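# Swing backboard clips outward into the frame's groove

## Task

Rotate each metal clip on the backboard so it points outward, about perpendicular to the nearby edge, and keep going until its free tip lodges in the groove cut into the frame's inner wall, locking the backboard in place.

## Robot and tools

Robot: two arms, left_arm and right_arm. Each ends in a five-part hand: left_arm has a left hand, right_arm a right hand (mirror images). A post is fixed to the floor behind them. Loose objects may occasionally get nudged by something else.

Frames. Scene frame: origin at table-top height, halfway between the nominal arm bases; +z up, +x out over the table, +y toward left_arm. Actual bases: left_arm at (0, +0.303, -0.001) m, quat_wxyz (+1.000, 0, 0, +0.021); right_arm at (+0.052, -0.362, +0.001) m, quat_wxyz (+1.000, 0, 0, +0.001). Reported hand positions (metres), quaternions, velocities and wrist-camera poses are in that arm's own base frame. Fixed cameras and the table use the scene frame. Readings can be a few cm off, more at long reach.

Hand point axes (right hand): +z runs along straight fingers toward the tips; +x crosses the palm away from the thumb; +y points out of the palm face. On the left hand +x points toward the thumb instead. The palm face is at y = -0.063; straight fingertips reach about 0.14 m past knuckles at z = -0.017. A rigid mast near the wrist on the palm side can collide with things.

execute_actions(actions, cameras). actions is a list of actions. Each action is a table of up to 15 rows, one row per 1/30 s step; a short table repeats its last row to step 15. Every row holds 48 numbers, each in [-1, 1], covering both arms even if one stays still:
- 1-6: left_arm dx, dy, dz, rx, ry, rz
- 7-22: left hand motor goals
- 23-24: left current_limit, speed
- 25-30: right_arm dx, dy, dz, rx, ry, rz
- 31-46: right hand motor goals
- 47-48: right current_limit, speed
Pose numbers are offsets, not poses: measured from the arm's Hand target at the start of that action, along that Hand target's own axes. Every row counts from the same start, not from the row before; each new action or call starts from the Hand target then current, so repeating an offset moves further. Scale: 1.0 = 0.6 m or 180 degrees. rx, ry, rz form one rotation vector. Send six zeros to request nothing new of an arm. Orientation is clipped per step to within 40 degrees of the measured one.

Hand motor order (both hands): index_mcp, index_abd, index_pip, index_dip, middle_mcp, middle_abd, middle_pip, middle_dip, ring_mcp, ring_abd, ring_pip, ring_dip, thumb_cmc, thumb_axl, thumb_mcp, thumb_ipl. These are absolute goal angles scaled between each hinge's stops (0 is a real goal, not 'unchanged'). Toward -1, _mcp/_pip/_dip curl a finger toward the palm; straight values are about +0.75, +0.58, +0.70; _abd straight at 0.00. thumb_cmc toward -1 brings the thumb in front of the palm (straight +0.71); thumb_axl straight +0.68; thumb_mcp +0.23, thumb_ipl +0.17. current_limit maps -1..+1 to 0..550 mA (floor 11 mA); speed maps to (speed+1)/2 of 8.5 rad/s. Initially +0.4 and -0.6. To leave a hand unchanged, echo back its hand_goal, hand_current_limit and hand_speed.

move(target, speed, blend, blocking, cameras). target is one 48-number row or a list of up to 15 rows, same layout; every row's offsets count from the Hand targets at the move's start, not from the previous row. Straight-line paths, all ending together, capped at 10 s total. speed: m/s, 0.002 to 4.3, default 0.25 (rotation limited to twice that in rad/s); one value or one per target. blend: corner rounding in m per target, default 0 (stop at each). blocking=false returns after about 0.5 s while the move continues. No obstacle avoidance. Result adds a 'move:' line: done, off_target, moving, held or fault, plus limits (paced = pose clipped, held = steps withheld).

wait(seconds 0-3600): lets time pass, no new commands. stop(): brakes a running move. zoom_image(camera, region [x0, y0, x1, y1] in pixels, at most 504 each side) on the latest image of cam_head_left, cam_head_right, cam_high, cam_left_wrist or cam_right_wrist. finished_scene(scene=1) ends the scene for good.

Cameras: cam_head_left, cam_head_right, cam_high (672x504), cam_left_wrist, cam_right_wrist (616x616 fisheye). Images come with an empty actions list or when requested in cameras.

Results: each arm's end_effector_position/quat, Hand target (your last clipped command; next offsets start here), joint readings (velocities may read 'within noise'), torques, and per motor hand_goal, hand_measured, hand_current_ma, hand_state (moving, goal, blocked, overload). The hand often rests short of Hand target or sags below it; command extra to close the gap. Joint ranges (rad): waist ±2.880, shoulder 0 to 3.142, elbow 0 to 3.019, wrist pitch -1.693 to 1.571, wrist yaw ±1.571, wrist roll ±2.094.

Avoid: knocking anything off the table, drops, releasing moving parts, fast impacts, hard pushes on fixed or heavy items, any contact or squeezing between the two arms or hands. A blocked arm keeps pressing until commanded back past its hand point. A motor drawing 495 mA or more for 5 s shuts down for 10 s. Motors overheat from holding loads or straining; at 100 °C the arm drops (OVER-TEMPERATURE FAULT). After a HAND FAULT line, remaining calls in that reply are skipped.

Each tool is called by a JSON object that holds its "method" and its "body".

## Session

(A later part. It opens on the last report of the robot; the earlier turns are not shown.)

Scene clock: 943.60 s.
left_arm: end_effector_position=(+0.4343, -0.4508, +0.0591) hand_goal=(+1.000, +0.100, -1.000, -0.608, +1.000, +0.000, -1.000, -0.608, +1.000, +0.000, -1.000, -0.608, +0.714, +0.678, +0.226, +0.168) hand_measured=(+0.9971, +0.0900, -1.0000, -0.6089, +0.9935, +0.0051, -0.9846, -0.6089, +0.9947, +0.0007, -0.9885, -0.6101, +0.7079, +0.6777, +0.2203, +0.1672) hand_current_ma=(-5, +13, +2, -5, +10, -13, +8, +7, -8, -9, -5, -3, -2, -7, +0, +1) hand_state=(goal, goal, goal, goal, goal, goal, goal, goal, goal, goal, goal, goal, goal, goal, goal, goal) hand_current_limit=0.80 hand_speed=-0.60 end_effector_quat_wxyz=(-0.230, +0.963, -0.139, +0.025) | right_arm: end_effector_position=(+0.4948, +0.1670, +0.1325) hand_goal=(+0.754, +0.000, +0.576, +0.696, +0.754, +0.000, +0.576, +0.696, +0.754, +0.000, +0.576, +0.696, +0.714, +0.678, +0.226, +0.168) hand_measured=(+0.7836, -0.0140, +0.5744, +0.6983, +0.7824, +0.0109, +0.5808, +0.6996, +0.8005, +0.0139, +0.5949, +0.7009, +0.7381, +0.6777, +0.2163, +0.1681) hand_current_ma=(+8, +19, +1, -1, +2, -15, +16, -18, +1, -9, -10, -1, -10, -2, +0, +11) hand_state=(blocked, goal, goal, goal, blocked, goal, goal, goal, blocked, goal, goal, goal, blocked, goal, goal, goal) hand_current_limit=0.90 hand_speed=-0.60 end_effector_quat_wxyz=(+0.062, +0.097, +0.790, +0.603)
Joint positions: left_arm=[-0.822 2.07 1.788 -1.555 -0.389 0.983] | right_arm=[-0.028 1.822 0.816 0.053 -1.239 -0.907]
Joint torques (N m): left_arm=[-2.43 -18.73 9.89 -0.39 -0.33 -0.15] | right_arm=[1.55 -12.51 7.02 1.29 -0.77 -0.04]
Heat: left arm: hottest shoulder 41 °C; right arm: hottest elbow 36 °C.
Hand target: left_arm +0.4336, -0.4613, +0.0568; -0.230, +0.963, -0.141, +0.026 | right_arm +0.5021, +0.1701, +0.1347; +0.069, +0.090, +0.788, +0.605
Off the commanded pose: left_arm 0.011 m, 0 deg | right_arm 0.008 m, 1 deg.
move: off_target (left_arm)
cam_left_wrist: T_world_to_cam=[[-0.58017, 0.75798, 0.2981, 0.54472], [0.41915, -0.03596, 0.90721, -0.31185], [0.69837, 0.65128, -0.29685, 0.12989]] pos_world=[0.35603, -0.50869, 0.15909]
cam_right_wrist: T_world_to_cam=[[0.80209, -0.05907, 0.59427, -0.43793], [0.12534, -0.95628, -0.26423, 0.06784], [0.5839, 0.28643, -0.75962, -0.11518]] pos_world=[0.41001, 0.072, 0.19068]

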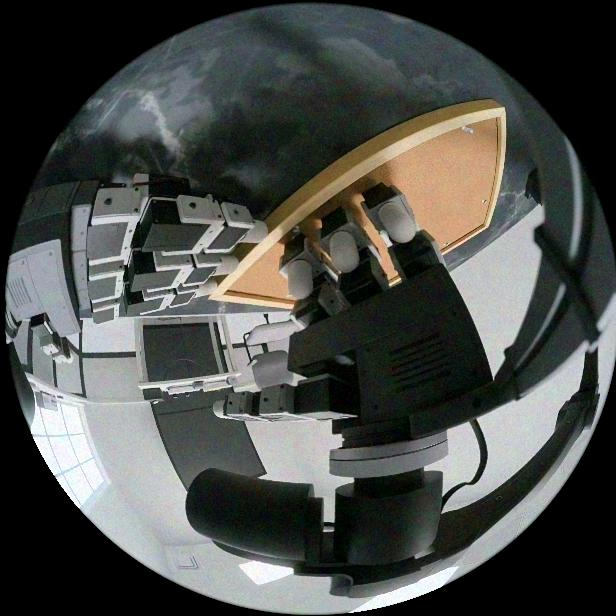

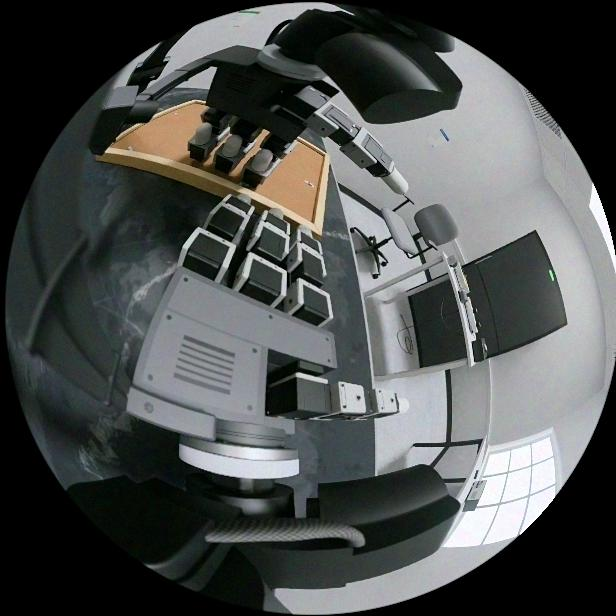

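{"method": "move", "body": {"target": [[0.0003,0.0109,-0.0059,0,0,0, 1.0,0.1,-1.0,-0.608,1.0,0,-1.0,-0.608,1.0,0,-1.0,-0.608,0.714,0.678,0.226,0.168,0.8,-0.6, 0,0,0,0,0,0, 0.754,0,0.576,0.696,0.754,0,0.576,0.696,0.754,0,0.576,0.696,0.714,0.678,0.226,0.168,0.9,-0.6]], "speed": 0.04, "cameras": ["cam_left_wrist","cam_right_wrist"]}}

{"method": "zoom_image", "body": {"camera": "cam_left_wrist", "region": [282, 210, 332, 260]}}

{"method": "zoom_image", "body": {"camera": "cam_right_wrist", "region": [232, 170, 262, 200]}}

Scene clock: 945.83 s.
left_arm: end_effector_position=(+0.4345, -0.4533, +0.0585) hand_goal=(+1.000, +0.100, -1.000, -0.608, +1.000, +0.000, -1.000, -0.608, +1.000, +0.000, -1.000, -0.608, +0.714, +0.678, +0.226, +0.168) hand_measured=(+1.0000, +0.0900, -1.0000, -0.6089, +0.9935, +0.0036, -0.9846, -0.6089, +0.9947, +0.0007, -0.9885, -0.6101, +0.7092, +0.6777, +0.2212, +0.1681) hand_current_ma=(-13, +1, +3, -2, -4, -9, +11, +3, -12, -9, -1, -13, -10, -13, +5, +7) hand_state=(goal, goal, goal, goal, goal, goal, goal, goal, goal, goal, goal, goal, goal, goal, goal, goal) hand_current_limit=0.80 hand_speed=-0.60 end_effector_quat_wxyz=(-0.232, +0.963, -0.132, +0.024) | right_arm: end_effector_position=(+0.4948, +0.1670, +0.1325) hand_goal=(+0.754, +0.000, +0.576, +0.696, +0.754, +0.000, +0.576, +0.696, +0.754, +0.000, +0.576, +0.696, +0.714, +0.678, +0.226, +0.168) hand_measured=(+0.7836, -0.0140, +0.5744, +0.6983, +0.7824, +0.0109, +0.5808, +0.6996, +0.8017, +0.0139, +0.5949, +0.7009, +0.7381, +0.6777, +0.2163, +0.1672) hand_current_ma=(-7, +11, +7, +16, +27, -18, +3, -5, +6, +3, +23, -7, -1, -18, +13, +13) hand_state=(blocked, goal, goal, goal, blocked, goal, goal, goal, blocked, goal, goal, goal, blocked, goal, goal, goal) hand_current_limit=0.90 hand_speed=-0.60 end_effector_quat_wxyz=(+0.062, +0.097, +0.790, +0.603)
Joint positions: left_arm=[-0.827 2.079 1.8 -1.567 -0.387 0.962] | right_arm=[-0.028 1.822 0.816 0.053 -1.239 -0.907]
Joint torques (N m): left_arm=[-2.78 -18.55 10.47 -0.42 -0.27 -0.13] | right_arm=[1.67 -12.4 7.05 1.33 -0.79 -0.04]
Heat: left arm: hottest shoulder 41 °C; right arm: hottest elbow 36 °C.
Hand target: left_arm +0.4317, -0.4684, +0.0568; -0.230, +0.963, -0.141, +0.026 | right_arm +0.5021, +0.1701, +0.1347; +0.069, +0.090, +0.788, +0.605
Off the commanded pose: left_arm 0.015 m, 1 deg | right_arm 0.008 m, 1 deg.
move: off_target (left_arm)
cam_left_wrist: T_world_to_cam=[[-0.59246, 0.74801, 0.29912, 0.54759], [0.41755, -0.03241, 0.90807, -0.30926], [0.68894, 0.6629, -0.29313, 0.14038]] pos_world=[0.35684, -0.51268, 0.15819]
cam_right_wrist: T_world_to_cam=[[0.80209, -0.05907, 0.59427, -0.43793], [0.12534, -0.95628, -0.26423, 0.06784], [0.5839, 0.28643, -0.75962, -0.11518]] pos_world=[0.41001, 0.072, 0.19068]

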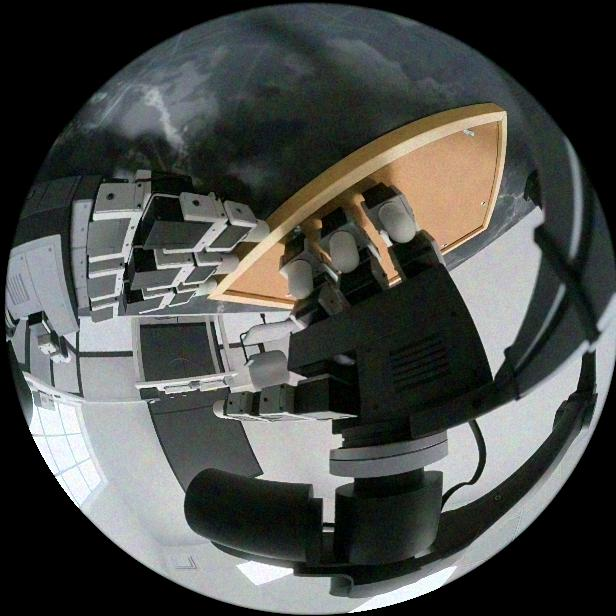

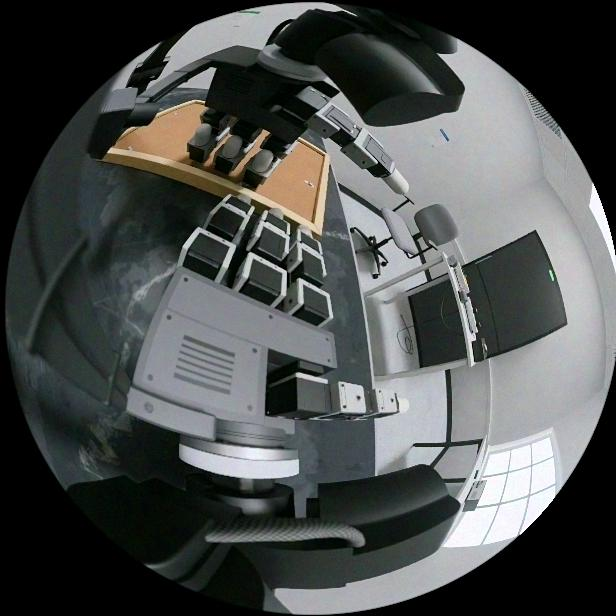

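Scaled by 10.080 from the camera's image (finer frame: 880x880).

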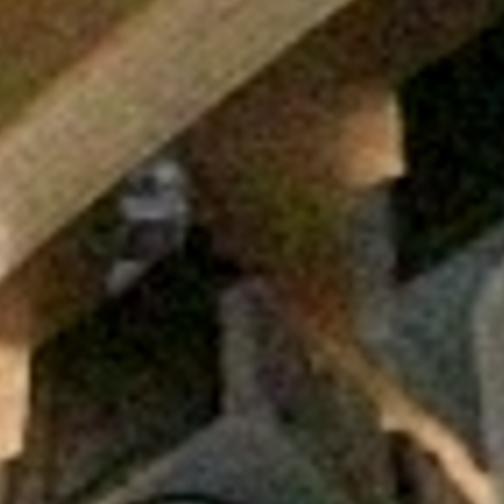

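Scaled by 16.800 from the camera's image (finer frame: 880x880).

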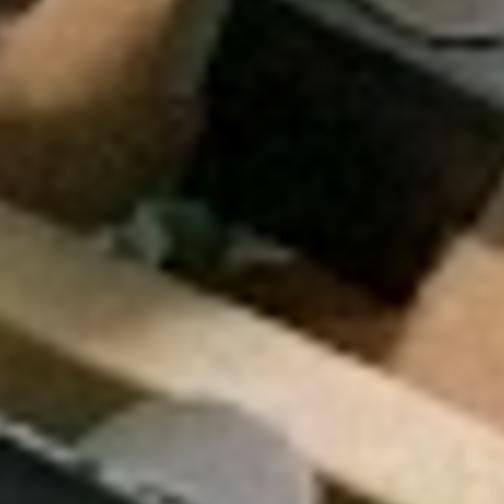

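{"method": "move", "body": {"target": [[-0.0035,-0.12,-0.21,0,0,0, 1.0,0.0,-1.0,-0.608,1.0,0,-1.0,-0.608,1.0,0,-1.0,-0.608,0.714,0.678,0.226,0.168,0.8,-0.6, 0,0,0,0,0,0, 0.754,0,0.576,0.696,0.754,0,0.576,0.696,0.754,0,0.576,0.696,0.714,0.678,0.226,0.168,0.9,-0.6]], "speed": 0.1, "cameras": ["cam_left_wrist","cam_right_wrist"]}}

{"method": "zoom_image", "body": {"camera": "cam_right_wrist", "region": [180, 60, 280, 160]}}

Scene clock: 962.87 s.
left_arm: end_effector_position=(+0.4291, -0.4556, +0.1710) hand_goal=(+1.000, +0.000, -1.000, -0.608, +1.000, +0.000, -1.000, -0.608, +1.000, +0.000, -1.000, -0.608, +0.714, +0.678, +0.226, +0.168) hand_measured=(+0.9971, +0.0095, -0.9962, -0.6076, +0.9935, +0.0051, -0.9846, -0.6089, +0.9947, +0.0007, -0.9885, -0.6101, +0.7079, +0.6777, +0.2203, +0.1672) hand_current_ma=(-13, +9, +3, -12, +1, -5, +3, +6, -10, -10, +0, -6, +1, -15, -5, +7) hand_state=(goal, goal, goal, goal, goal, goal, goal, goal, goal, goal, goal, goal, goal, goal, goal, goal) hand_current_limit=0.80 hand_speed=-0.60 end_effector_quat_wxyz=(-0.193, +0.967, -0.153, +0.061) | right_arm: end_effector_position=(+0.4948, +0.1670, +0.1325) hand_goal=(+0.754, +0.000, +0.576, +0.696, +0.754, +0.000, +0.576, +0.696, +0.754, +0.000, +0.576, +0.696, +0.714, +0.678, +0.226, +0.168) hand_measured=(+0.7836, -0.0140, +0.5744, +0.6983, +0.7824, +0.0109, +0.5821, +0.6996, +0.8005, +0.0139, +0.5949, +0.7009, +0.7381, +0.6777, +0.2173, +0.1681) hand_current_ma=(-4, +18, +9, -2, +4, +0, -1, +2, +1, +2, +9, +2, +6, -7, +1, +1) hand_state=(blocked, goal, goal, goal, blocked, goal, goal, goal, blocked, goal, goal, goal, blocked, goal, goal, goal) hand_current_limit=0.90 hand_speed=-0.60 end_effector_quat_wxyz=(+0.062, +0.097, +0.790, +0.603)
Joint positions: left_arm=[-0.827 1.938 1.876 -1.66 -0.38 1.03] | right_arm=[-0.028 1.822 0.816 0.053 -1.239 -0.907]
Joint torques (N m): left_arm=[-1.44 -20.89 11.62 -0.36 -0.4 0] | right_arm=[1.61 -12.45 7.08 1.29 -0.78 -0.04]
Heat: left arm: hottest shoulder 41 °C; right arm: hottest elbow 36 °C.
Hand target: left_arm +0.4339, -0.4612, +0.2017; -0.230, +0.963, -0.141, +0.026 | right_arm +0.5021, +0.1701, +0.1347; +0.069, +0.090, +0.788, +0.605
Off the commanded pose: left_arm 0.032 m, 6 deg | right_arm 0.008 m, 1 deg.
joint sent to its limit (left arm) — joint 4 (wrist pitch), lower limit. The joint targets are off in orientation, not in position.
move: off_target (left_arm)
cam_left_wrist: T_world_to_cam=[[-0.55883, 0.80389, 0.20363, 0.53982], [0.37084, 0.02262, 0.92842, -0.36764], [0.74174, 0.59435, -0.31076, 0.12773]] pos_world=[0.34326, -0.50156, 0.27109]
cam_right_wrist: T_world_to_cam=[[0.80209, -0.05907, 0.59427, -0.43793], [0.12534, -0.95628, -0.26423, 0.06784], [0.5839, 0.28643, -0.75962, -0.11518]] pos_world=[0.41001, 0.072, 0.19068]

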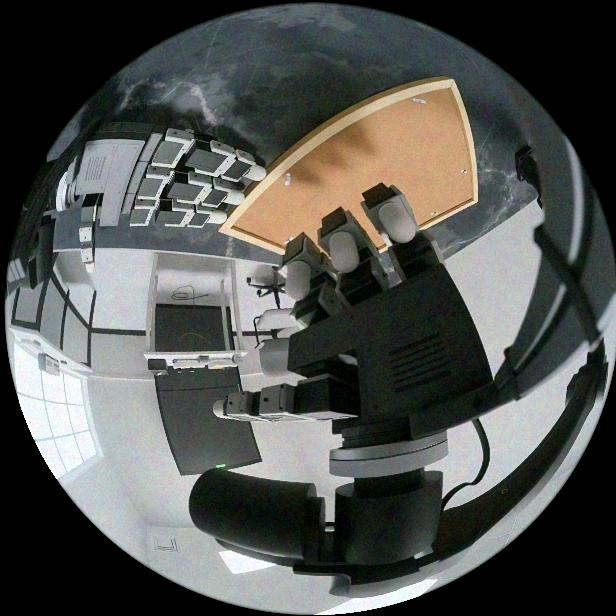

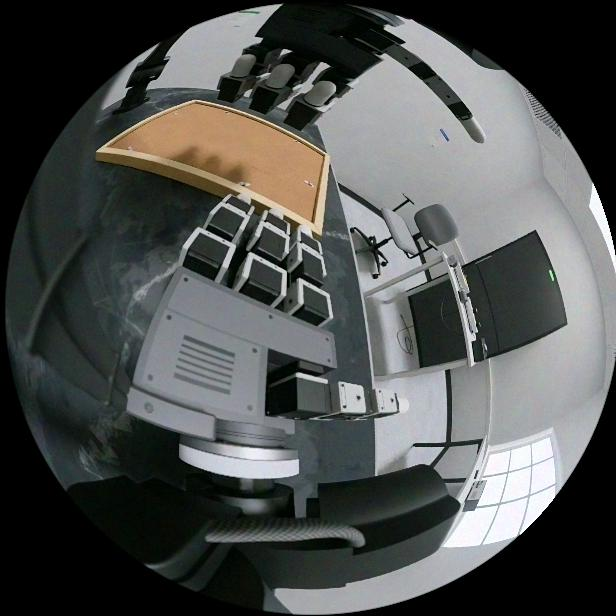

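Scaled by 5.040 from the camera's image (finer frame: 880x880).

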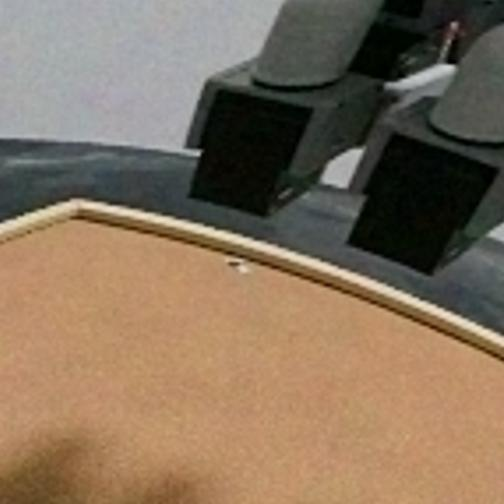

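{"method": "zoom_image", "body": {"camera": "cam_right_wrist", "region": [275, 55, 355, 135]}}

{"method": "zoom_image", "body": {"camera": "cam_left_wrist", "region": [265, 150, 305, 190]}}

{"method": "zoom_image", "body": {"camera": "cam_right_wrist", "region": [290, 160, 340, 210]}}

Scaled by 6.300 from the camera's image (finer frame: 880x880).

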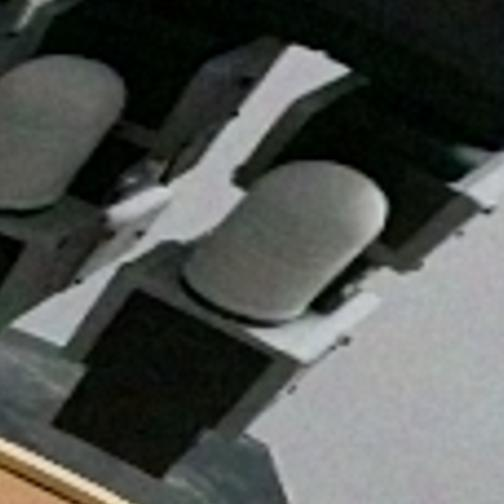

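Scaled by 12.600 from the camera's image (finer frame: 880x880).

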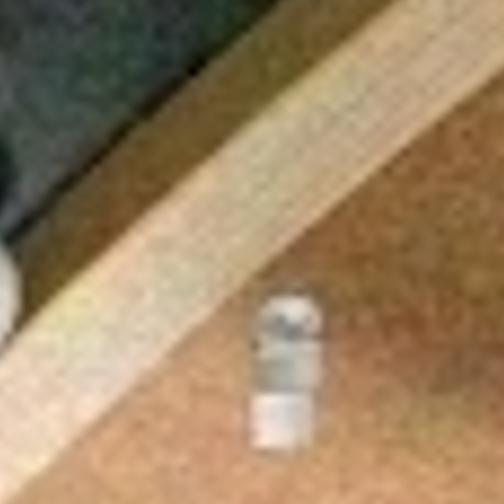

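Scaled by 10.080 from the camera's image (finer frame: 880x880).

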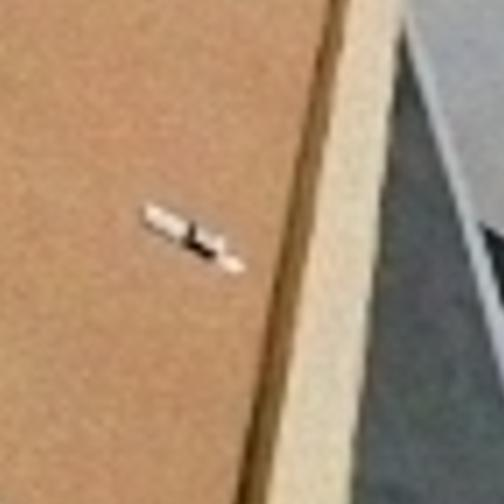

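{"method": "move", "body": {"target": [[0,0,0,0,0,-0.5, 1.0,0.0,-1.0,-0.608,1.0,0,-1.0,-0.608,1.0,0,-1.0,-0.608,0.714,0.678,0.226,0.168,0.8,-0.6, 0,0,0,0,0,0, 0.754,0,0.576,0.696,0.754,0,0.576,0.696,0.754,0,0.576,0.696,0.714,0.678,0.226,0.168,0.9,-0.6]], "speed": 0.25, "cameras": ["cam_head_left","cam_right_wrist"]}}

Scene clock: 973.33 s.
left_arm: end_effector_position=(+0.4356, -0.4477, +0.1880) hand_goal=(+1.000, +0.000, -1.000, -0.608, +1.000, +0.000, -1.000, -0.608, +1.000, +0.000, -1.000, -0.608, +0.714, +0.678, +0.226, +0.168) hand_measured=(+0.9971, +0.0051, -0.9962, -0.6063, +0.9935, +0.0021, -0.9846, -0.6089, +0.9947, +0.0007, -0.9885, -0.6101, +0.7117, +0.6767, +0.2203, +0.1681) hand_current_ma=(-11, +6, -1, -3, -1, -5, +3, +6, -9, -9, -6, -14, -2, -9, -3, +4) hand_state=(goal, goal, goal, goal, goal, goal, goal, goal, goal, goal, goal, goal, goal, goal, goal, goal) hand_current_limit=0.80 hand_speed=-0.60 end_effector_quat_wxyz=(-0.093, +0.794, +0.571, +0.185) | right_arm: end_effector_position=(+0.4948, +0.1670, +0.1325) hand_goal=(+0.754, +0.000, +0.576, +0.696, +0.754, +0.000, +0.576, +0.696, +0.754, +0.000, +0.576, +0.696, +0.714, +0.678, +0.226, +0.168) hand_measured=(+0.7836, -0.0140, +0.5744, +0.6983, +0.7812, +0.0109, +0.5808, +0.6983, +0.8005, +0.0139, +0.5949, +0.7009, +0.7381, +0.6777, +0.2173, +0.1681) hand_current_ma=(-10, -1, +7, +8, +16, +0, -1, -6, -1, -3, +15, -9, +7, -6, +6, -3) hand_state=(blocked, goal, goal, goal, blocked, goal, goal, goal, blocked, goal, goal, goal, blocked, goal, goal, goal) hand_current_limit=0.90 hand_speed=-0.60 end_effector_quat_wxyz=(+0.062, +0.097, +0.790, +0.603)
Joint positions: left_arm=[-1.007 1.967 1.838 -1.66 -0.358 -0.722] | right_arm=[-0.028 1.822 0.816 0.053 -1.239 -0.907]
Joint torques (N m): left_arm=[-2.61 -18.84 11.54 -0.59 -0.47 -0.17] | right_arm=[1.61 -12.51 7.08 1.31 -0.78 -0.05]
Heat: left arm: hottest shoulder 41 °C; right arm: hottest elbow 36 °C.
Hand target: left_arm +0.4339, -0.4613, +0.2019; -0.145, +0.780, +0.581, +0.181 | right_arm +0.5021, +0.1701, +0.1347; +0.069, +0.090, +0.788, +0.605
Off the commanded pose: left_arm 0.019 m, 6 deg | right_arm 0.008 m, 1 deg.
joint sent to its limit (left arm) — joint 4 (wrist pitch), lower limit. The joint targets are off in orientation, not in position.
move: off_target (left_arm)
cam_right_wrist: T_world_to_cam=[[0.80209, -0.05907, 0.59427, -0.43793], [0.12534, -0.95628, -0.26423, 0.06784], [0.5839, 0.28643, -0.75962, -0.11518]] pos_world=[0.41001, 0.072, 0.19068]

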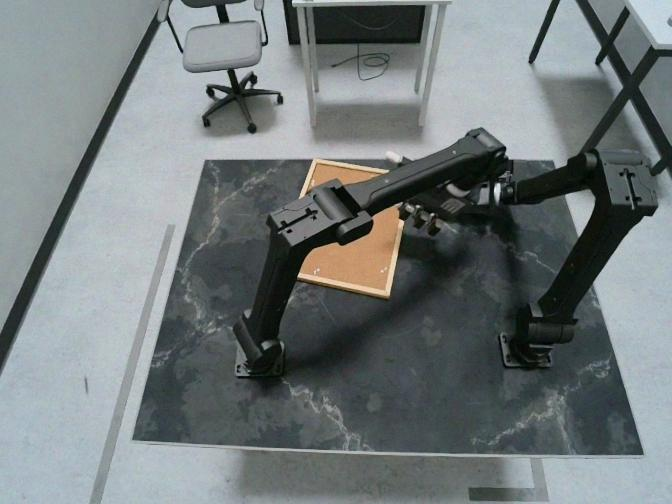

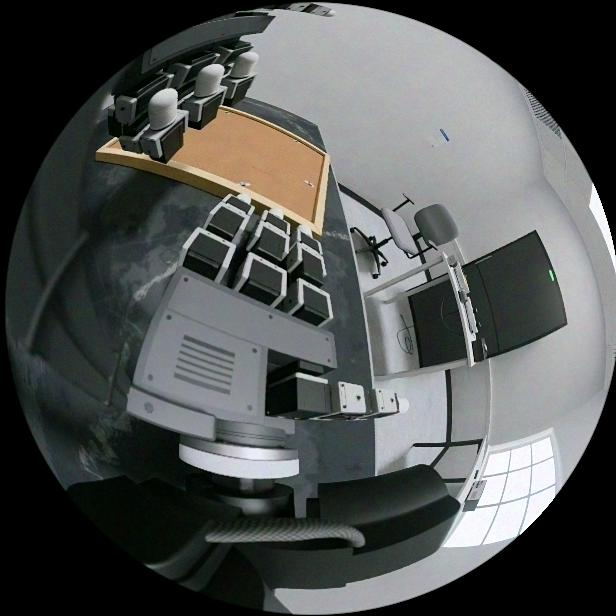

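{"method": "zoom_image", "body": {"camera": "cam_right_wrist", "region": [95, 50, 215, 170]}}

{"method": "zoom_image", "body": {"camera": "cam_right_wrist", "region": [225, 165, 265, 205]}}

Scaled by 4.200 from the camera's image (finer frame: 880x880).

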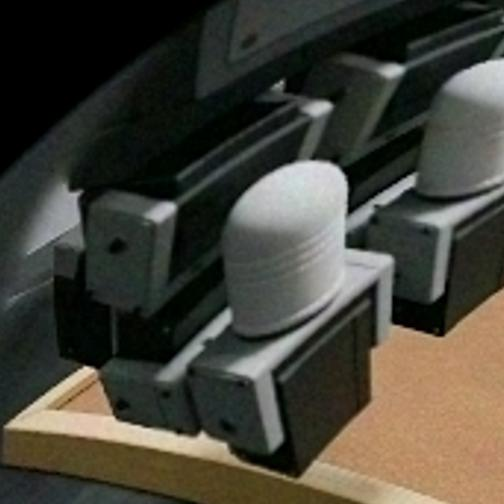

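Scaled by 12.600 from the camera's image (finer frame: 880x880).

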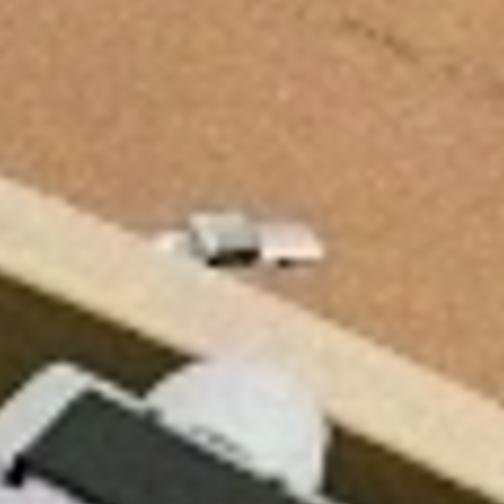

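{"method": "move", "body": {"target": [[0.5665,-0.1942,0.144,0,0,0, 1.0,0.0,-1.0,-0.608,1.0,0,-1.0,-0.608,1.0,0,-1.0,-0.608,0.714,0.678,0.226,0.168,0.8,-0.6, 0,0,0,0,0,0, 0.754,0,0.576,0.696,0.754,0,0.576,0.696,0.754,0,0.576,0.696,0.714,0.678,0.226,0.168,0.9,-0.6],[0.5665,-0.1942,0.144,-0.141,0.625,0.618, 1.0,0.0,-1.0,-0.608,1.0,0,-1.0,-0.608,1.0,0,-1.0,-0.608,0.714,0.678,0.226,0.168,0.8,-0.6, 0,0,0,0,0,0, 0.754,0,0.576,0.696,0.754,0,0.576,0.696,0.754,0,0.576,0.696,0.714,0.678,0.226,0.168,0.9,-0.6]], "speed": 0.3, "cameras": ["cam_head_left","cam_left_wrist"]}}

Scene clock: 1008.13 s.
left_arm: end_effector_position=(+0.4099, -0.0906, +0.2537) hand_goal=(+1.000, +0.000, -1.000, -0.608, +1.000, +0.000, -1.000, -0.608, +1.000, +0.000, -1.000, -0.608, +0.714, +0.678, +0.226, +0.168) hand_measured=(+0.9935, +0.0051, -0.9962, -0.6076, +0.9922, +0.0021, -0.9910, -0.6089, +0.9947, -0.0008, -0.9910, -0.6089, +0.7041, +0.6777, +0.2203, +0.1672) hand_current_ma=(-10, +18, +7, -7, +0, -8, +8, +4, -7, -9, -4, -9, +0, -13, -11, +1) hand_state=(goal, goal, goal, goal, goal, goal, goal, goal, goal, goal, goal, goal, goal, goal, goal, goal) hand_current_limit=0.80 hand_speed=-0.60 end_effector_quat_wxyz=(-0.455, +0.795, -0.201, +0.347) | right_arm: end_effector_position=(+0.4948, +0.1670, +0.1325) hand_goal=(+0.754, +0.000, +0.576, +0.696, +0.754, +0.000, +0.576, +0.696, +0.754, +0.000, +0.576, +0.696, +0.714, +0.678, +0.226, +0.168) hand_measured=(+0.7836, -0.0140, +0.5744, +0.6983, +0.7824, +0.0124, +0.5808, +0.6983, +0.8017, +0.0139, +0.5936, +0.7009, +0.7381, +0.6777, +0.2163, +0.1672) hand_current_ma=(-18, +11, +16, +19, +14, +5, +20, -3, +10, -10, +5, +2, +13, -20, -1, +1) hand_state=(blocked, goal, goal, goal, blocked, goal, goal, goal, blocked, goal, goal, goal, blocked, goal, goal, goal) hand_current_limit=0.90 hand_speed=-0.60 end_effector_quat_wxyz=(+0.062, +0.097, +0.790, +0.603)
Joint positions: left_arm=[-0.465 0.974 0.83 -0.573 -1.019 2.099] | right_arm=[-0.028 1.822 0.816 0.053 -1.239 -0.907]
Joint torques (N m): left_arm=[-2.67 -6.18 13.76 1.26 -1.07 -0.05] | right_arm=[1.55 -12.34 6.99 1.36 -0.77 -0.04]
Heat: left arm: hottest shoulder 40 °C; right arm: hottest elbow 36 °C.
Hand target: left_arm +0.4200, -0.1004, +0.2798; -0.456, +0.593, -0.436, +0.500 | right_arm +0.5021, +0.1701, +0.1347; +0.069, +0.090, +0.788, +0.605
Off the commanded pose: left_arm 0.030 m, 65 deg; orientation clipped | right_arm 0.008 m, 1 deg.
joint sent to its limit (left arm) — joint 6 (wrist roll), upper limit. The joint targets are off in orientation, not in position.
move: off_target (left_arm); limits=paced
cam_left_wrist: T_world_to_cam=[[-0.52307, 0.81137, 0.26093, 0.19036], [-0.30133, -0.46243, 0.83388, -0.19], [0.79725, 0.35755, 0.48637, -0.29571]] pos_world=[0.27807, -0.13659, 0.25259]

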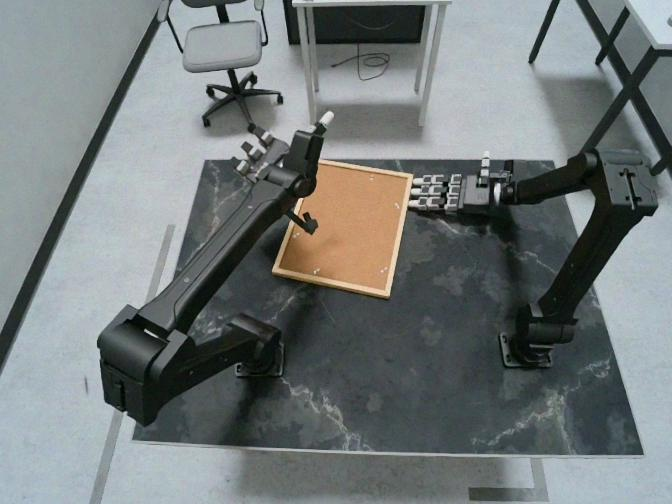

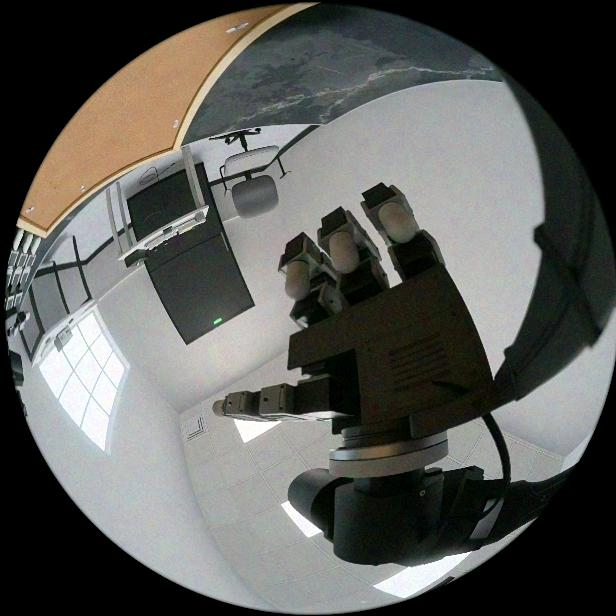

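{"method": "move", "body": {"target": [[-0.0853,0.1895,0.0757,-0.027,-0.194,-0.1027, 1.0,0.0,-1.0,-0.608,1.0,0,-1.0,-0.608,1.0,0,-1.0,-0.608,0.714,0.678,0.226,0.168,0.8,-0.6, 0,0,0,0,0,0, 0.754,0,0.576,0.696,0.754,0,0.576,0.696,0.754,0,0.576,0.696,0.714,0.678,0.226,0.168,0.9,-0.6]], "speed": 0.15, "cameras": ["cam_head_left","cam_left_wrist"]}}

Scene clock: 1014.70 s.
left_arm: end_effector_position=(+0.4427, -0.0727, +0.1446) hand_goal=(+1.000, +0.000, -1.000, -0.608, +1.000, +0.000, -1.000, -0.608, +1.000, +0.000, -1.000, -0.608, +0.714, +0.678, +0.226, +0.168) hand_measured=(+0.9922, +0.0051, -0.9962, -0.6076, +0.9910, +0.0021, -0.9910, -0.6076, +0.9935, +0.0007, -0.9910, -0.6089, +0.7029, +0.6767, +0.2203, +0.1672) hand_current_ma=(-11, +5, +7, -10, +2, -1, +7, +3, -14, -7, -7, -9, -16, -10, -2, -3) hand_state=(goal, goal, goal, goal, goal, goal, goal, goal, goal, goal, goal, goal, goal, goal, goal, goal) hand_current_limit=0.80 hand_speed=-0.60 end_effector_quat_wxyz=(-0.452, +0.812, -0.188, +0.318) | right_arm: end_effector_position=(+0.4948, +0.1670, +0.1325) hand_goal=(+0.754, +0.000, +0.576, +0.696, +0.754, +0.000, +0.576, +0.696, +0.754, +0.000, +0.576, +0.696, +0.714, +0.678, +0.226, +0.168) hand_measured=(+0.7836, -0.0140, +0.5744, +0.6983, +0.7824, +0.0124, +0.5808, +0.6996, +0.8005, +0.0153, +0.5949, +0.7009, +0.7368, +0.6777, +0.2163, +0.1672) hand_current_ma=(-3, +14, +7, -5, +9, +0, -7, -14, +6, +7, +22, -15, +8, -12, +10, +7) hand_state=(blocked, goal, goal, goal, blocked, goal, goal, goal, blocked, goal, goal, goal, blocked, goal, goal, goal) hand_current_limit=0.90 hand_speed=-0.60 end_effector_quat_wxyz=(+0.062, +0.097, +0.790, +0.603)
Joint positions: left_arm=[-0.374 1.18 0.693 -0.268 -0.966 2.099] | right_arm=[-0.028 1.822 0.816 0.053 -1.239 -0.907]
Joint torques (N m): left_arm=[-0.44 -8.7 9.46 2.47 -0.65 -0.05] | right_arm=[1.61 -12.45 7.06 1.33 -0.79 -0.05]
Heat: left arm: hottest shoulder 40 °C; right arm: hottest elbow 36 °C.
Hand target: left_arm +0.4519, -0.0689, +0.1547; -0.455, +0.795, -0.201, +0.347 | right_arm +0.5021, +0.1701, +0.1347; +0.069, +0.090, +0.788, +0.605
Off the commanded pose: left_arm 0.014 m, 4 deg | right_arm 0.008 m, 1 deg.
joint sent to its limit (left arm) — joint 6 (wrist roll), upper limit. The joint targets are off in orientation, not in position.
move: off_target (left_arm)
cam_left_wrist: T_world_to_cam=[[-0.55135, 0.78825, 0.27327, 0.23044], [-0.23591, -0.46149, 0.8552, -0.11273], [0.80023, 0.40705, 0.4404, -0.2663]] pos_world=[0.31356, -0.12527, 0.15071]

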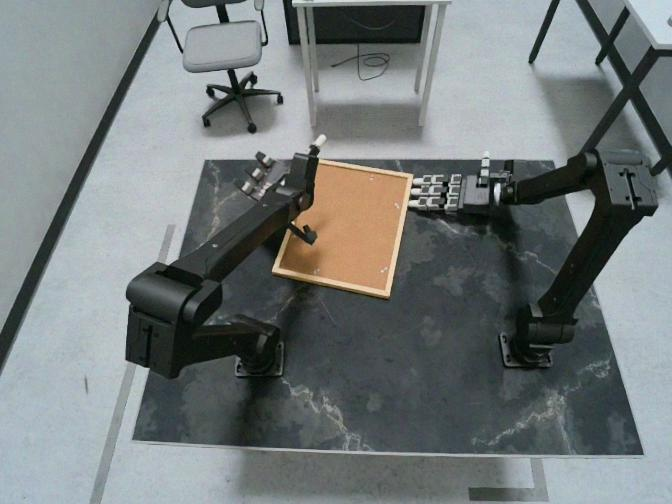

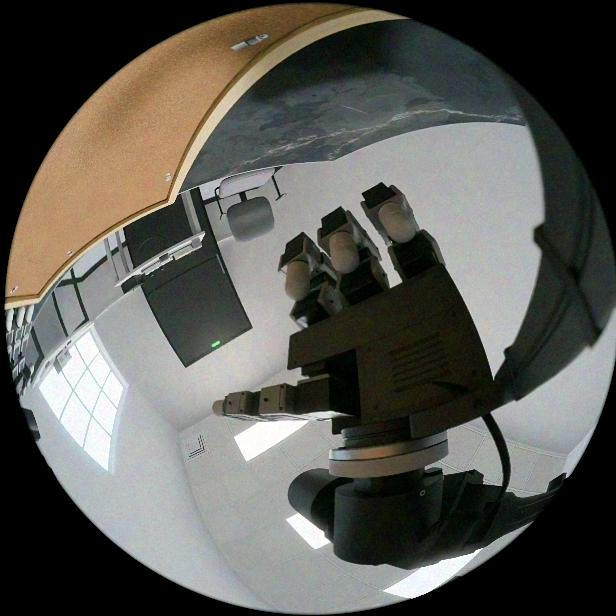

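{"method": "move", "body": {"target": [[-0.0395,0.0914,0.0188,0,0,0, 1.0,0.0,-1.0,-0.608,1.0,0,-1.0,-0.608,1.0,0,-1.0,-0.608,0.714,0.678,0.226,0.168,0.8,-0.6, 0,0,0,0,0,0, 0.754,0,0.576,0.696,0.754,0,0.576,0.696,0.754,0,0.576,0.696,0.714,0.678,0.226,0.168,0.9,-0.6]], "speed": 0.08, "cameras": ["cam_left_wrist"]}}

{"method": "zoom_image", "body": {"camera": "cam_left_wrist", "region": [220, 30, 300, 110]}}

Scene clock: 1017.77 s.
left_arm: end_effector_position=(+0.4372, -0.0705, +0.0877) hand_goal=(+1.000, +0.000, -1.000, -0.608, +1.000, +0.000, -1.000, -0.608, +1.000, +0.000, -1.000, -0.608, +0.714, +0.678, +0.226, +0.168) hand_measured=(+0.9922, +0.0051, -0.9949, -0.6076, +0.9922, +0.0021, -0.9897, -0.6089, +0.9935, +0.0007, -0.9910, -0.6089, +0.7029, +0.6767, +0.2203, +0.1672) hand_current_ma=(-12, +2, +5, -11, -7, -9, +4, +10, -10, -9, +1, -7, -6, -9, -1, +1) hand_state=(goal, goal, goal, goal, goal, goal, goal, goal, goal, goal, goal, goal, goal, goal, goal, goal) hand_current_limit=0.80 hand_speed=-0.60 end_effector_quat_wxyz=(-0.451, +0.811, -0.186, +0.321) | right_arm: end_effector_position=(+0.4948, +0.1670, +0.1325) hand_goal=(+0.754, +0.000, +0.576, +0.696, +0.754, +0.000, +0.576, +0.696, +0.754, +0.000, +0.576, +0.696, +0.714, +0.678, +0.226, +0.168) hand_measured=(+0.7836, -0.0140, +0.5744, +0.6983, +0.7812, +0.0109, +0.5808, +0.6996, +0.8005, +0.0139, +0.5949, +0.7009, +0.7368, +0.6777, +0.2163, +0.1681) hand_current_ma=(+3, +6, +14, +12, +11, -2, +16, -1, -5, -6, +10, -11, +4, -1, -2, +2) hand_state=(blocked, goal, goal, goal, blocked, goal, goal, goal, blocked, goal, goal, goal, blocked, goal, goal, goal) hand_current_limit=0.90 hand_speed=-0.60 end_effector_quat_wxyz=(+0.062, +0.097, +0.790, +0.603)
Joint positions: left_arm=[-0.374 1.273 0.584 -0.057 -0.966 2.099] | right_arm=[-0.028 1.822 0.816 0.053 -1.239 -0.907]
Joint torques (N m): left_arm=[-2.2 -8.59 8.28 2.47 -1.04 -0.05] | right_arm=[1.73 -12.28 7.02 1.31 -0.77 -0.04]
Heat: left arm: hottest shoulder 40 °C; right arm: hottest elbow 36 °C.
Hand target: left_arm +0.4439, -0.0749, +0.0948; -0.455, +0.795, -0.201, +0.347 | right_arm +0.5021, +0.1701, +0.1347; +0.069, +0.090, +0.788, +0.605
Off the commanded pose: left_arm 0.011 m, 4 deg | right_arm 0.008 m, 1 deg.
joint sent to its limit (left arm) — joint 6 (wrist roll), upper limit. The joint targets are off in orientation, not in position.
move: off_target (left_arm)
cam_left_wrist: T_world_to_cam=[[-0.55337, 0.78902, 0.26688, 0.24275], [-0.24229, -0.45904, 0.85474, -0.06136], [0.79691, 0.40833, 0.4452, -0.23665]] pos_world=[0.30805, -0.12307, 0.09301]

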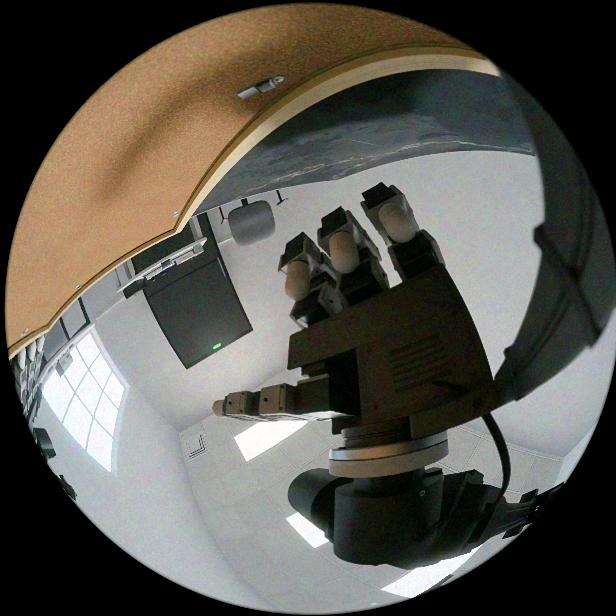

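Scaled by 6.300 from the camera's image (finer frame: 880x880).

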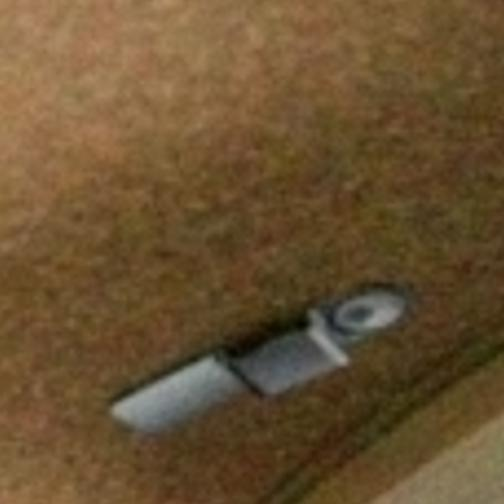

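{"method": "move", "body": {"target": [[0.0758,-0.23,-0.1165,0,0,0, 1.0,0.0,-1.0,-0.608,1.0,0,-1.0,-0.608,1.0,0,-1.0,-0.608,0.714,0.678,0.226,0.168,0.8,-0.6, 0,0,0,0,0,0, 0.754,0,0.576,0.696,0.754,0,0.576,0.696,0.754,0,0.576,0.696,0.714,0.678,0.226,0.168,0.9,-0.6],[0.4223,0.0935,-0.3872,-0.2741,-0.1953,-0.0423, 1.0,0.0,-1.0,-0.608,1.0,0,-1.0,-0.608,1.0,0,-1.0,-0.608,0.714,0.678,0.226,0.168,0.8,-0.6, 0,0,0,0,0,0, 0.754,0,0.576,0.696,0.754,0,0.576,0.696,0.754,0,0.576,0.696,0.714,0.678,0.226,0.168,0.9,-0.6]], "speed": 0.25, "cameras": ["cam_head_left","cam_left_wrist","cam_right_wrist"]}}

Scene clock: 1031.83 s.
left_arm: end_effector_position=(+0.4413, -0.3890, +0.2002) hand_goal=(+1.000, +0.000, -1.000, -0.608, +1.000, +0.000, -1.000, -0.608, +1.000, +0.000, -1.000, -0.608, +0.714, +0.678, +0.226, +0.168) hand_measured=(+0.9922, +0.0080, -0.9962, -0.6076, +0.9910, +0.0036, -0.9897, -0.6089, +0.9922, +0.0051, -0.9910, -0.6089, +0.7016, +0.6777, +0.2203, +0.1672) hand_current_ma=(-11, +13, +0, -4, +5, -9, +9, +7, -9, -9, +0, -9, -8, -7, +1, -3) hand_state=(goal, goal, goal, goal, goal, goal, goal, goal, goal, goal, goal, goal, goal, goal, goal, goal) hand_current_limit=0.80 hand_speed=-0.60 end_effector_quat_wxyz=(-0.110, +0.985, -0.133, -0.004) | right_arm: end_effector_position=(+0.4948, +0.1670, +0.1325) hand_goal=(+0.754, +0.000, +0.576, +0.696, +0.754, +0.000, +0.576, +0.696, +0.754, +0.000, +0.576, +0.696, +0.714, +0.678, +0.226, +0.168) hand_measured=(+0.7836, -0.0140, +0.5744, +0.6983, +0.7824, +0.0109, +0.5808, +0.6983, +0.8005, +0.0139, +0.5949, +0.6996, +0.7368, +0.6767, +0.2163, +0.1681) hand_current_ma=(-17, +13, -6, +5, +20, +4, +15, +9, -2, +9, +8, +10, +5, -8, +7, +10) hand_state=(blocked, goal, goal, goal, blocked, goal, goal, goal, blocked, goal, goal, goal, blocked, goal, goal, goal) hand_current_limit=0.90 hand_speed=-0.60 end_effector_quat_wxyz=(+0.062, +0.097, +0.790, +0.603)
Joint positions: left_arm=[-0.661 1.823 1.776 -1.642 -0.186 1.168] | right_arm=[-0.028 1.822 0.816 0.053 -1.239 -0.907]
Joint torques (N m): left_arm=[-2.32 -17.9 11.96 -0.25 -0.24 -0.15] | right_arm=[1.49 -12.22 7.05 1.31 -0.79 -0.03]
Heat: left arm: hottest shoulder 39 °C; right arm: hottest elbow 36 °C.
Hand target: left_arm +0.4450, -0.3999, +0.2196; -0.103, +0.986, -0.132, +0.012 | right_arm +0.5021, +0.1701, +0.1347; +0.069, +0.090, +0.788, +0.605
Off the commanded pose: left_arm 0.023 m, 2 deg | right_arm 0.008 m, 1 deg.
move: off_target (left_arm)
cam_left_wrist: T_world_to_cam=[[-0.58004, 0.79762, 0.16539, 0.50167], [0.49412, 0.1831, 0.84989, -0.37697], [0.64761, 0.57469, -0.50032, 0.16004]] pos_world=[0.37362, -0.4231, 0.31749]
cam_right_wrist: T_world_to_cam=[[0.80209, -0.05907, 0.59427, -0.43793], [0.12534, -0.95628, -0.26423, 0.06784], [0.5839, 0.28643, -0.75962, -0.11518]] pos_world=[0.41001, 0.072, 0.19068]

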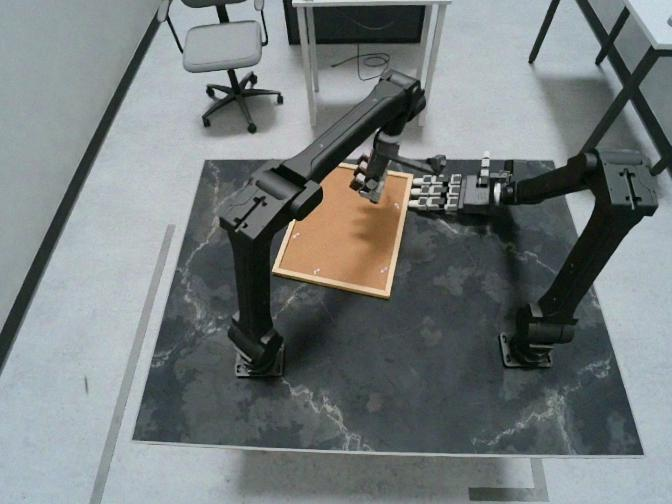

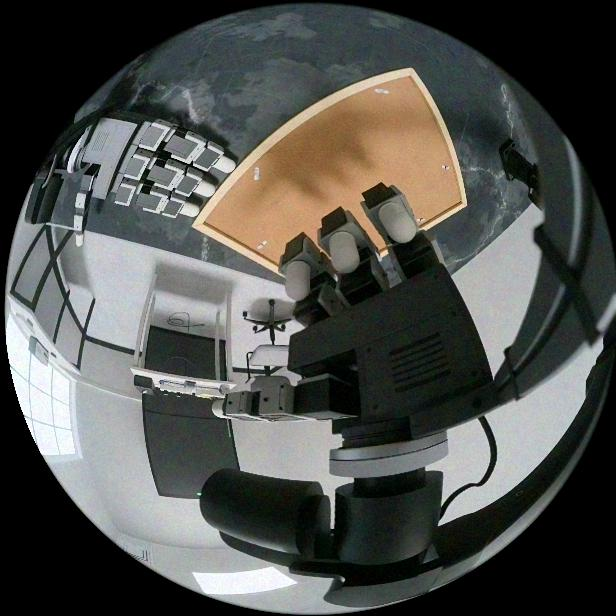

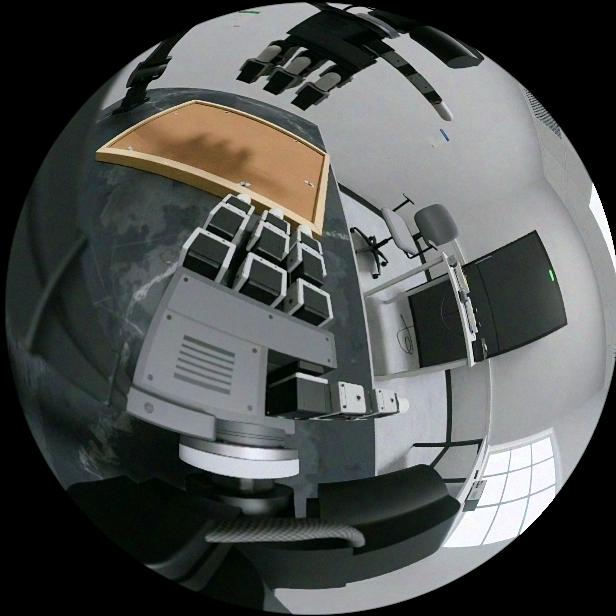

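{"method": "move", "body": {"target": [[0.0072,0.0695,0.1465,0,0,0, 1.0,0.0,-1.0,-0.608,1.0,0,-1.0,-0.608,1.0,0,-1.0,-0.608,0.714,0.678,0.226,0.168,0.8,-0.6, 0,0,0,0,0,0, 0.754,0,0.576,0.696,0.754,0,0.576,0.696,0.754,0,0.576,0.696,0.714,0.678,0.226,0.168,0.9,-0.6],[0.008,0.1083,0.1638,0,0,0, 1.0,0.0,-1.0,-0.608,1.0,0,-1.0,-0.608,1.0,0,-1.0,-0.608,0.714,0.678,0.226,0.168,0.8,-0.6, 0,0,0,0,0,0, 0.754,0,0.576,0.696,0.754,0,0.576,0.696,0.754,0,0.576,0.696,0.714,0.678,0.226,0.168,0.9,-0.6],[0.0082,0.1187,0.2128,0,0,0, 1.0,0.0,-1.0,-0.608,1.0,0,-1.0,-0.608,1.0,0,-1.0,-0.608,0.714,0.678,0.226,0.168,0.8,-0.6, 0,0,0,0,0,0, 0.754,0,0.576,0.696,0.754,0,0.576,0.696,0.754,0,0.576,0.696,0.714,0.678,0.226,0.168,0.9,-0.6]], "speed": [0.15,0.08,0.05], "cameras": ["cam_left_wrist","cam_right_wrist"]}}

{"method": "zoom_image", "body": {"camera": "cam_left_wrist", "region": [240, 190, 320, 270]}}

{"method": "zoom_image", "body": {"camera": "cam_right_wrist", "region": [220, 140, 290, 210]}}

Scene clock: 1041.20 s.
left_arm: end_effector_position=(+0.4370, -0.4344, +0.0778) hand_goal=(+1.000, +0.000, -1.000, -0.608, +1.000, +0.000, -1.000, -0.608, +1.000, +0.000, -1.000, -0.608, +0.714, +0.678, +0.226, +0.168) hand_measured=(+0.9922, +0.0080, -0.9962, -0.6076, +0.9910, +0.0036, -0.9910, -0.6076, +0.9922, +0.0036, -0.9910, -0.6089, +0.7016, +0.6777, +0.2203, +0.1672) hand_current_ma=(-11, +6, +5, -9, -8, -2, +3, +11, -7, -4, -5, -13, -6, -12, -4, -2) hand_state=(goal, goal, goal, goal, goal, goal, goal, goal, goal, goal, goal, goal, goal, goal, goal, goal) hand_current_limit=0.80 hand_speed=-0.60 end_effector_quat_wxyz=(-0.107, +0.985, -0.133, +0.002) | right_arm: end_effector_position=(+0.4948, +0.1670, +0.1325) hand_goal=(+0.754, +0.000, +0.576, +0.696, +0.754, +0.000, +0.576, +0.696, +0.754, +0.000, +0.576, +0.696, +0.714, +0.678, +0.226, +0.168) hand_measured=(+0.7836, -0.0140, +0.5744, +0.6996, +0.7824, +0.0109, +0.5808, +0.6983, +0.8017, +0.0153, +0.5949, +0.7009, +0.7381, +0.6777, +0.2163, +0.1681) hand_current_ma=(+2, +6, +9, +15, +22, -8, -12, +6, -3, -5, +13, -6, +4, -12, +7, -1) hand_state=(blocked, goal, goal, goal, blocked, goal, goal, goal, blocked, goal, goal, goal, blocked, goal, goal, goal) hand_current_limit=0.90 hand_speed=-0.60 end_effector_quat_wxyz=(+0.062, +0.097, +0.790, +0.603)
Joint positions: left_arm=[-0.727 1.946 1.63 -1.372 -0.18 1.102] | right_arm=[-0.028 1.822 0.816 0.053 -1.239 -0.907]
Joint torques (N m): left_arm=[-2.26 -18.84 8.42 0.44 -0.25 -0.15] | right_arm=[1.38 -12.51 7.09 1.29 -0.77 -0.04]
Heat: left arm: hottest shoulder 39 °C; right arm: hottest elbow 36 °C.
Hand target: left_arm +0.4382, -0.4430, +0.0802; -0.103, +0.986, -0.132, +0.013 | right_arm +0.5021, +0.1701, +0.1347; +0.069, +0.090, +0.788, +0.605
Off the commanded pose: left_arm 0.009 m, 1 deg | right_arm 0.008 m, 1 deg.
move: done
cam_left_wrist: T_world_to_cam=[[-0.58056, 0.79974, 0.15285, 0.55779], [0.48477, 0.18868, 0.85405, -0.2563], [0.65417, 0.56993, -0.49723, 0.12241]] pos_world=[0.36801, -0.46749, 0.1945]
cam_right_wrist: T_world_to_cam=[[0.80209, -0.05907, 0.59427, -0.43793], [0.12534, -0.95628, -0.26423, 0.06784], [0.5839, 0.28643, -0.75962, -0.11518]] pos_world=[0.41001, 0.072, 0.19068]

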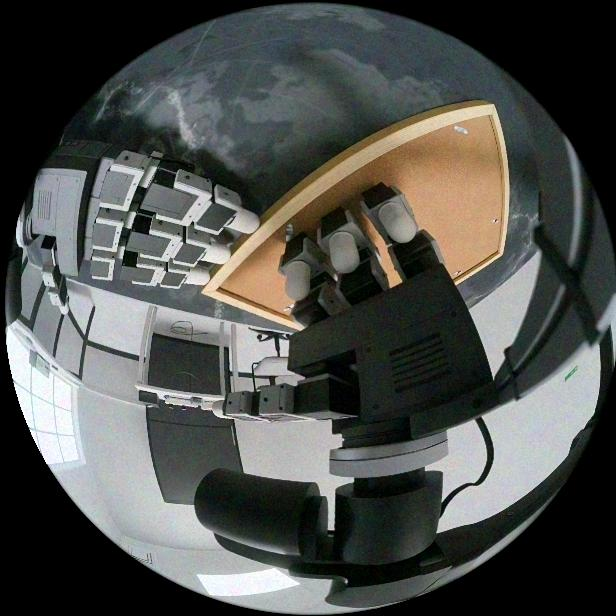

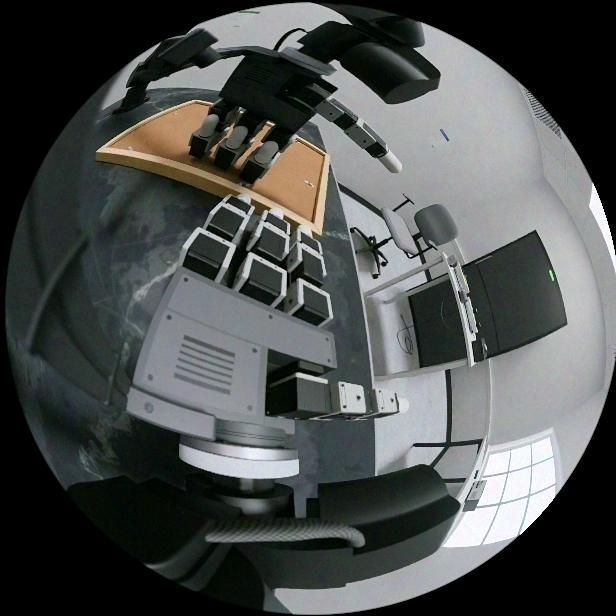

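Scaled by 6.300 from the camera's image (finer frame: 880x880).

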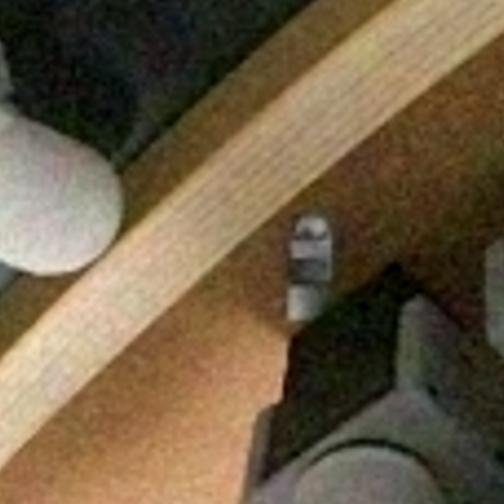

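Scaled by 7.200 from the camera's image (finer frame: 880x880).

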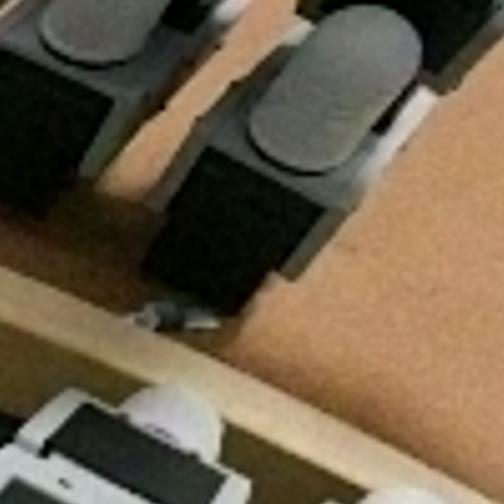

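{"method": "move", "body": {"target": [0,0.002,0.0098,0,0,0, 1.0,0.0,-1.0,-0.608,1.0,0,-1.0,-0.608,1.0,0,-1.0,-0.608,0.714,0.678,0.226,0.168,0.8,-0.6, 0,0,0,0,0,0, 0.754,0,0.576,0.696,0.754,0,0.576,0.696,0.754,0,0.576,0.696,0.714,0.678,0.226,0.168,0.9,-0.6], "speed": 0.04, "cameras": []}}

Scene clock: 1043.70 s.
left_arm: end_effector_position=(+0.4378, -0.4351, +0.0759) hand_goal=(+1.000, +0.000, -1.000, -0.608, +1.000, +0.000, -1.000, -0.608, +1.000, +0.000, -1.000, -0.608, +0.714, +0.678, +0.226, +0.168) hand_measured=(+0.9910, +0.0080, -1.0000, -0.6076, +0.9910, +0.0036, -0.9897, -0.6089, +0.9935, +0.0021, -0.9910, -0.6089, +0.7016, +0.6777, +0.2212, +0.1681) hand_current_ma=(-10, +7, +1, -5, -3, -7, +7, +11, -13, -9, -3, -10, +3, -10, -2, +3) hand_state=(goal, goal, goal, goal, goal, goal, goal, goal, goal, goal, goal, goal, goal, goal, goal, goal) hand_current_limit=0.80 hand_speed=-0.60 end_effector_quat_wxyz=(-0.105, +0.986, -0.133, +0.005) | right_arm: end_effector_position=(+0.4948, +0.1670, +0.1325) hand_goal=(+0.754, +0.000, +0.576, +0.696, +0.754, +0.000, +0.576, +0.696, +0.754, +0.000, +0.576, +0.696, +0.714, +0.678, +0.226, +0.168) hand_measured=(+0.7836, -0.0140, +0.5744, +0.6983, +0.7824, +0.0109, +0.5808, +0.6983, +0.8017, +0.0139, +0.5936, +0.7009, +0.7381, +0.6777, +0.2163, +0.1672) hand_current_ma=(-1, +18, +15, -7, +20, +9, +5, -4, +4, -1, +3, +15, +6, -3, -1, +0) hand_state=(blocked, goal, goal, goal, blocked, goal, goal, goal, blocked, goal, goal, goal, blocked, goal, goal, goal) hand_current_limit=0.90 hand_speed=-0.60 end_effector_quat_wxyz=(+0.062, +0.097, +0.790, +0.603)
Joint positions: left_arm=[-0.727 1.946 1.625 -1.36 -0.18 1.102] | right_arm=[-0.028 1.822 0.816 0.053 -1.239 -0.907]
Joint torques (N m): left_arm=[-2.26 -18.49 8.17 0.46 -0.26 -0.14] | right_arm=[1.55 -12.34 7.01 1.32 -0.77 -0.03]
Heat: left arm: hottest shoulder 39 °C; right arm: hottest elbow 36 °C.
Hand target: left_arm +0.4381, -0.4430, +0.0742; -0.103, +0.986, -0.132, +0.013 | right_arm +0.5021, +0.1701, +0.1347; +0.069, +0.090, +0.788, +0.605
Off the commanded pose: left_arm 0.008 m, 1 deg | right_arm 0.008 m, 1 deg.
move: done


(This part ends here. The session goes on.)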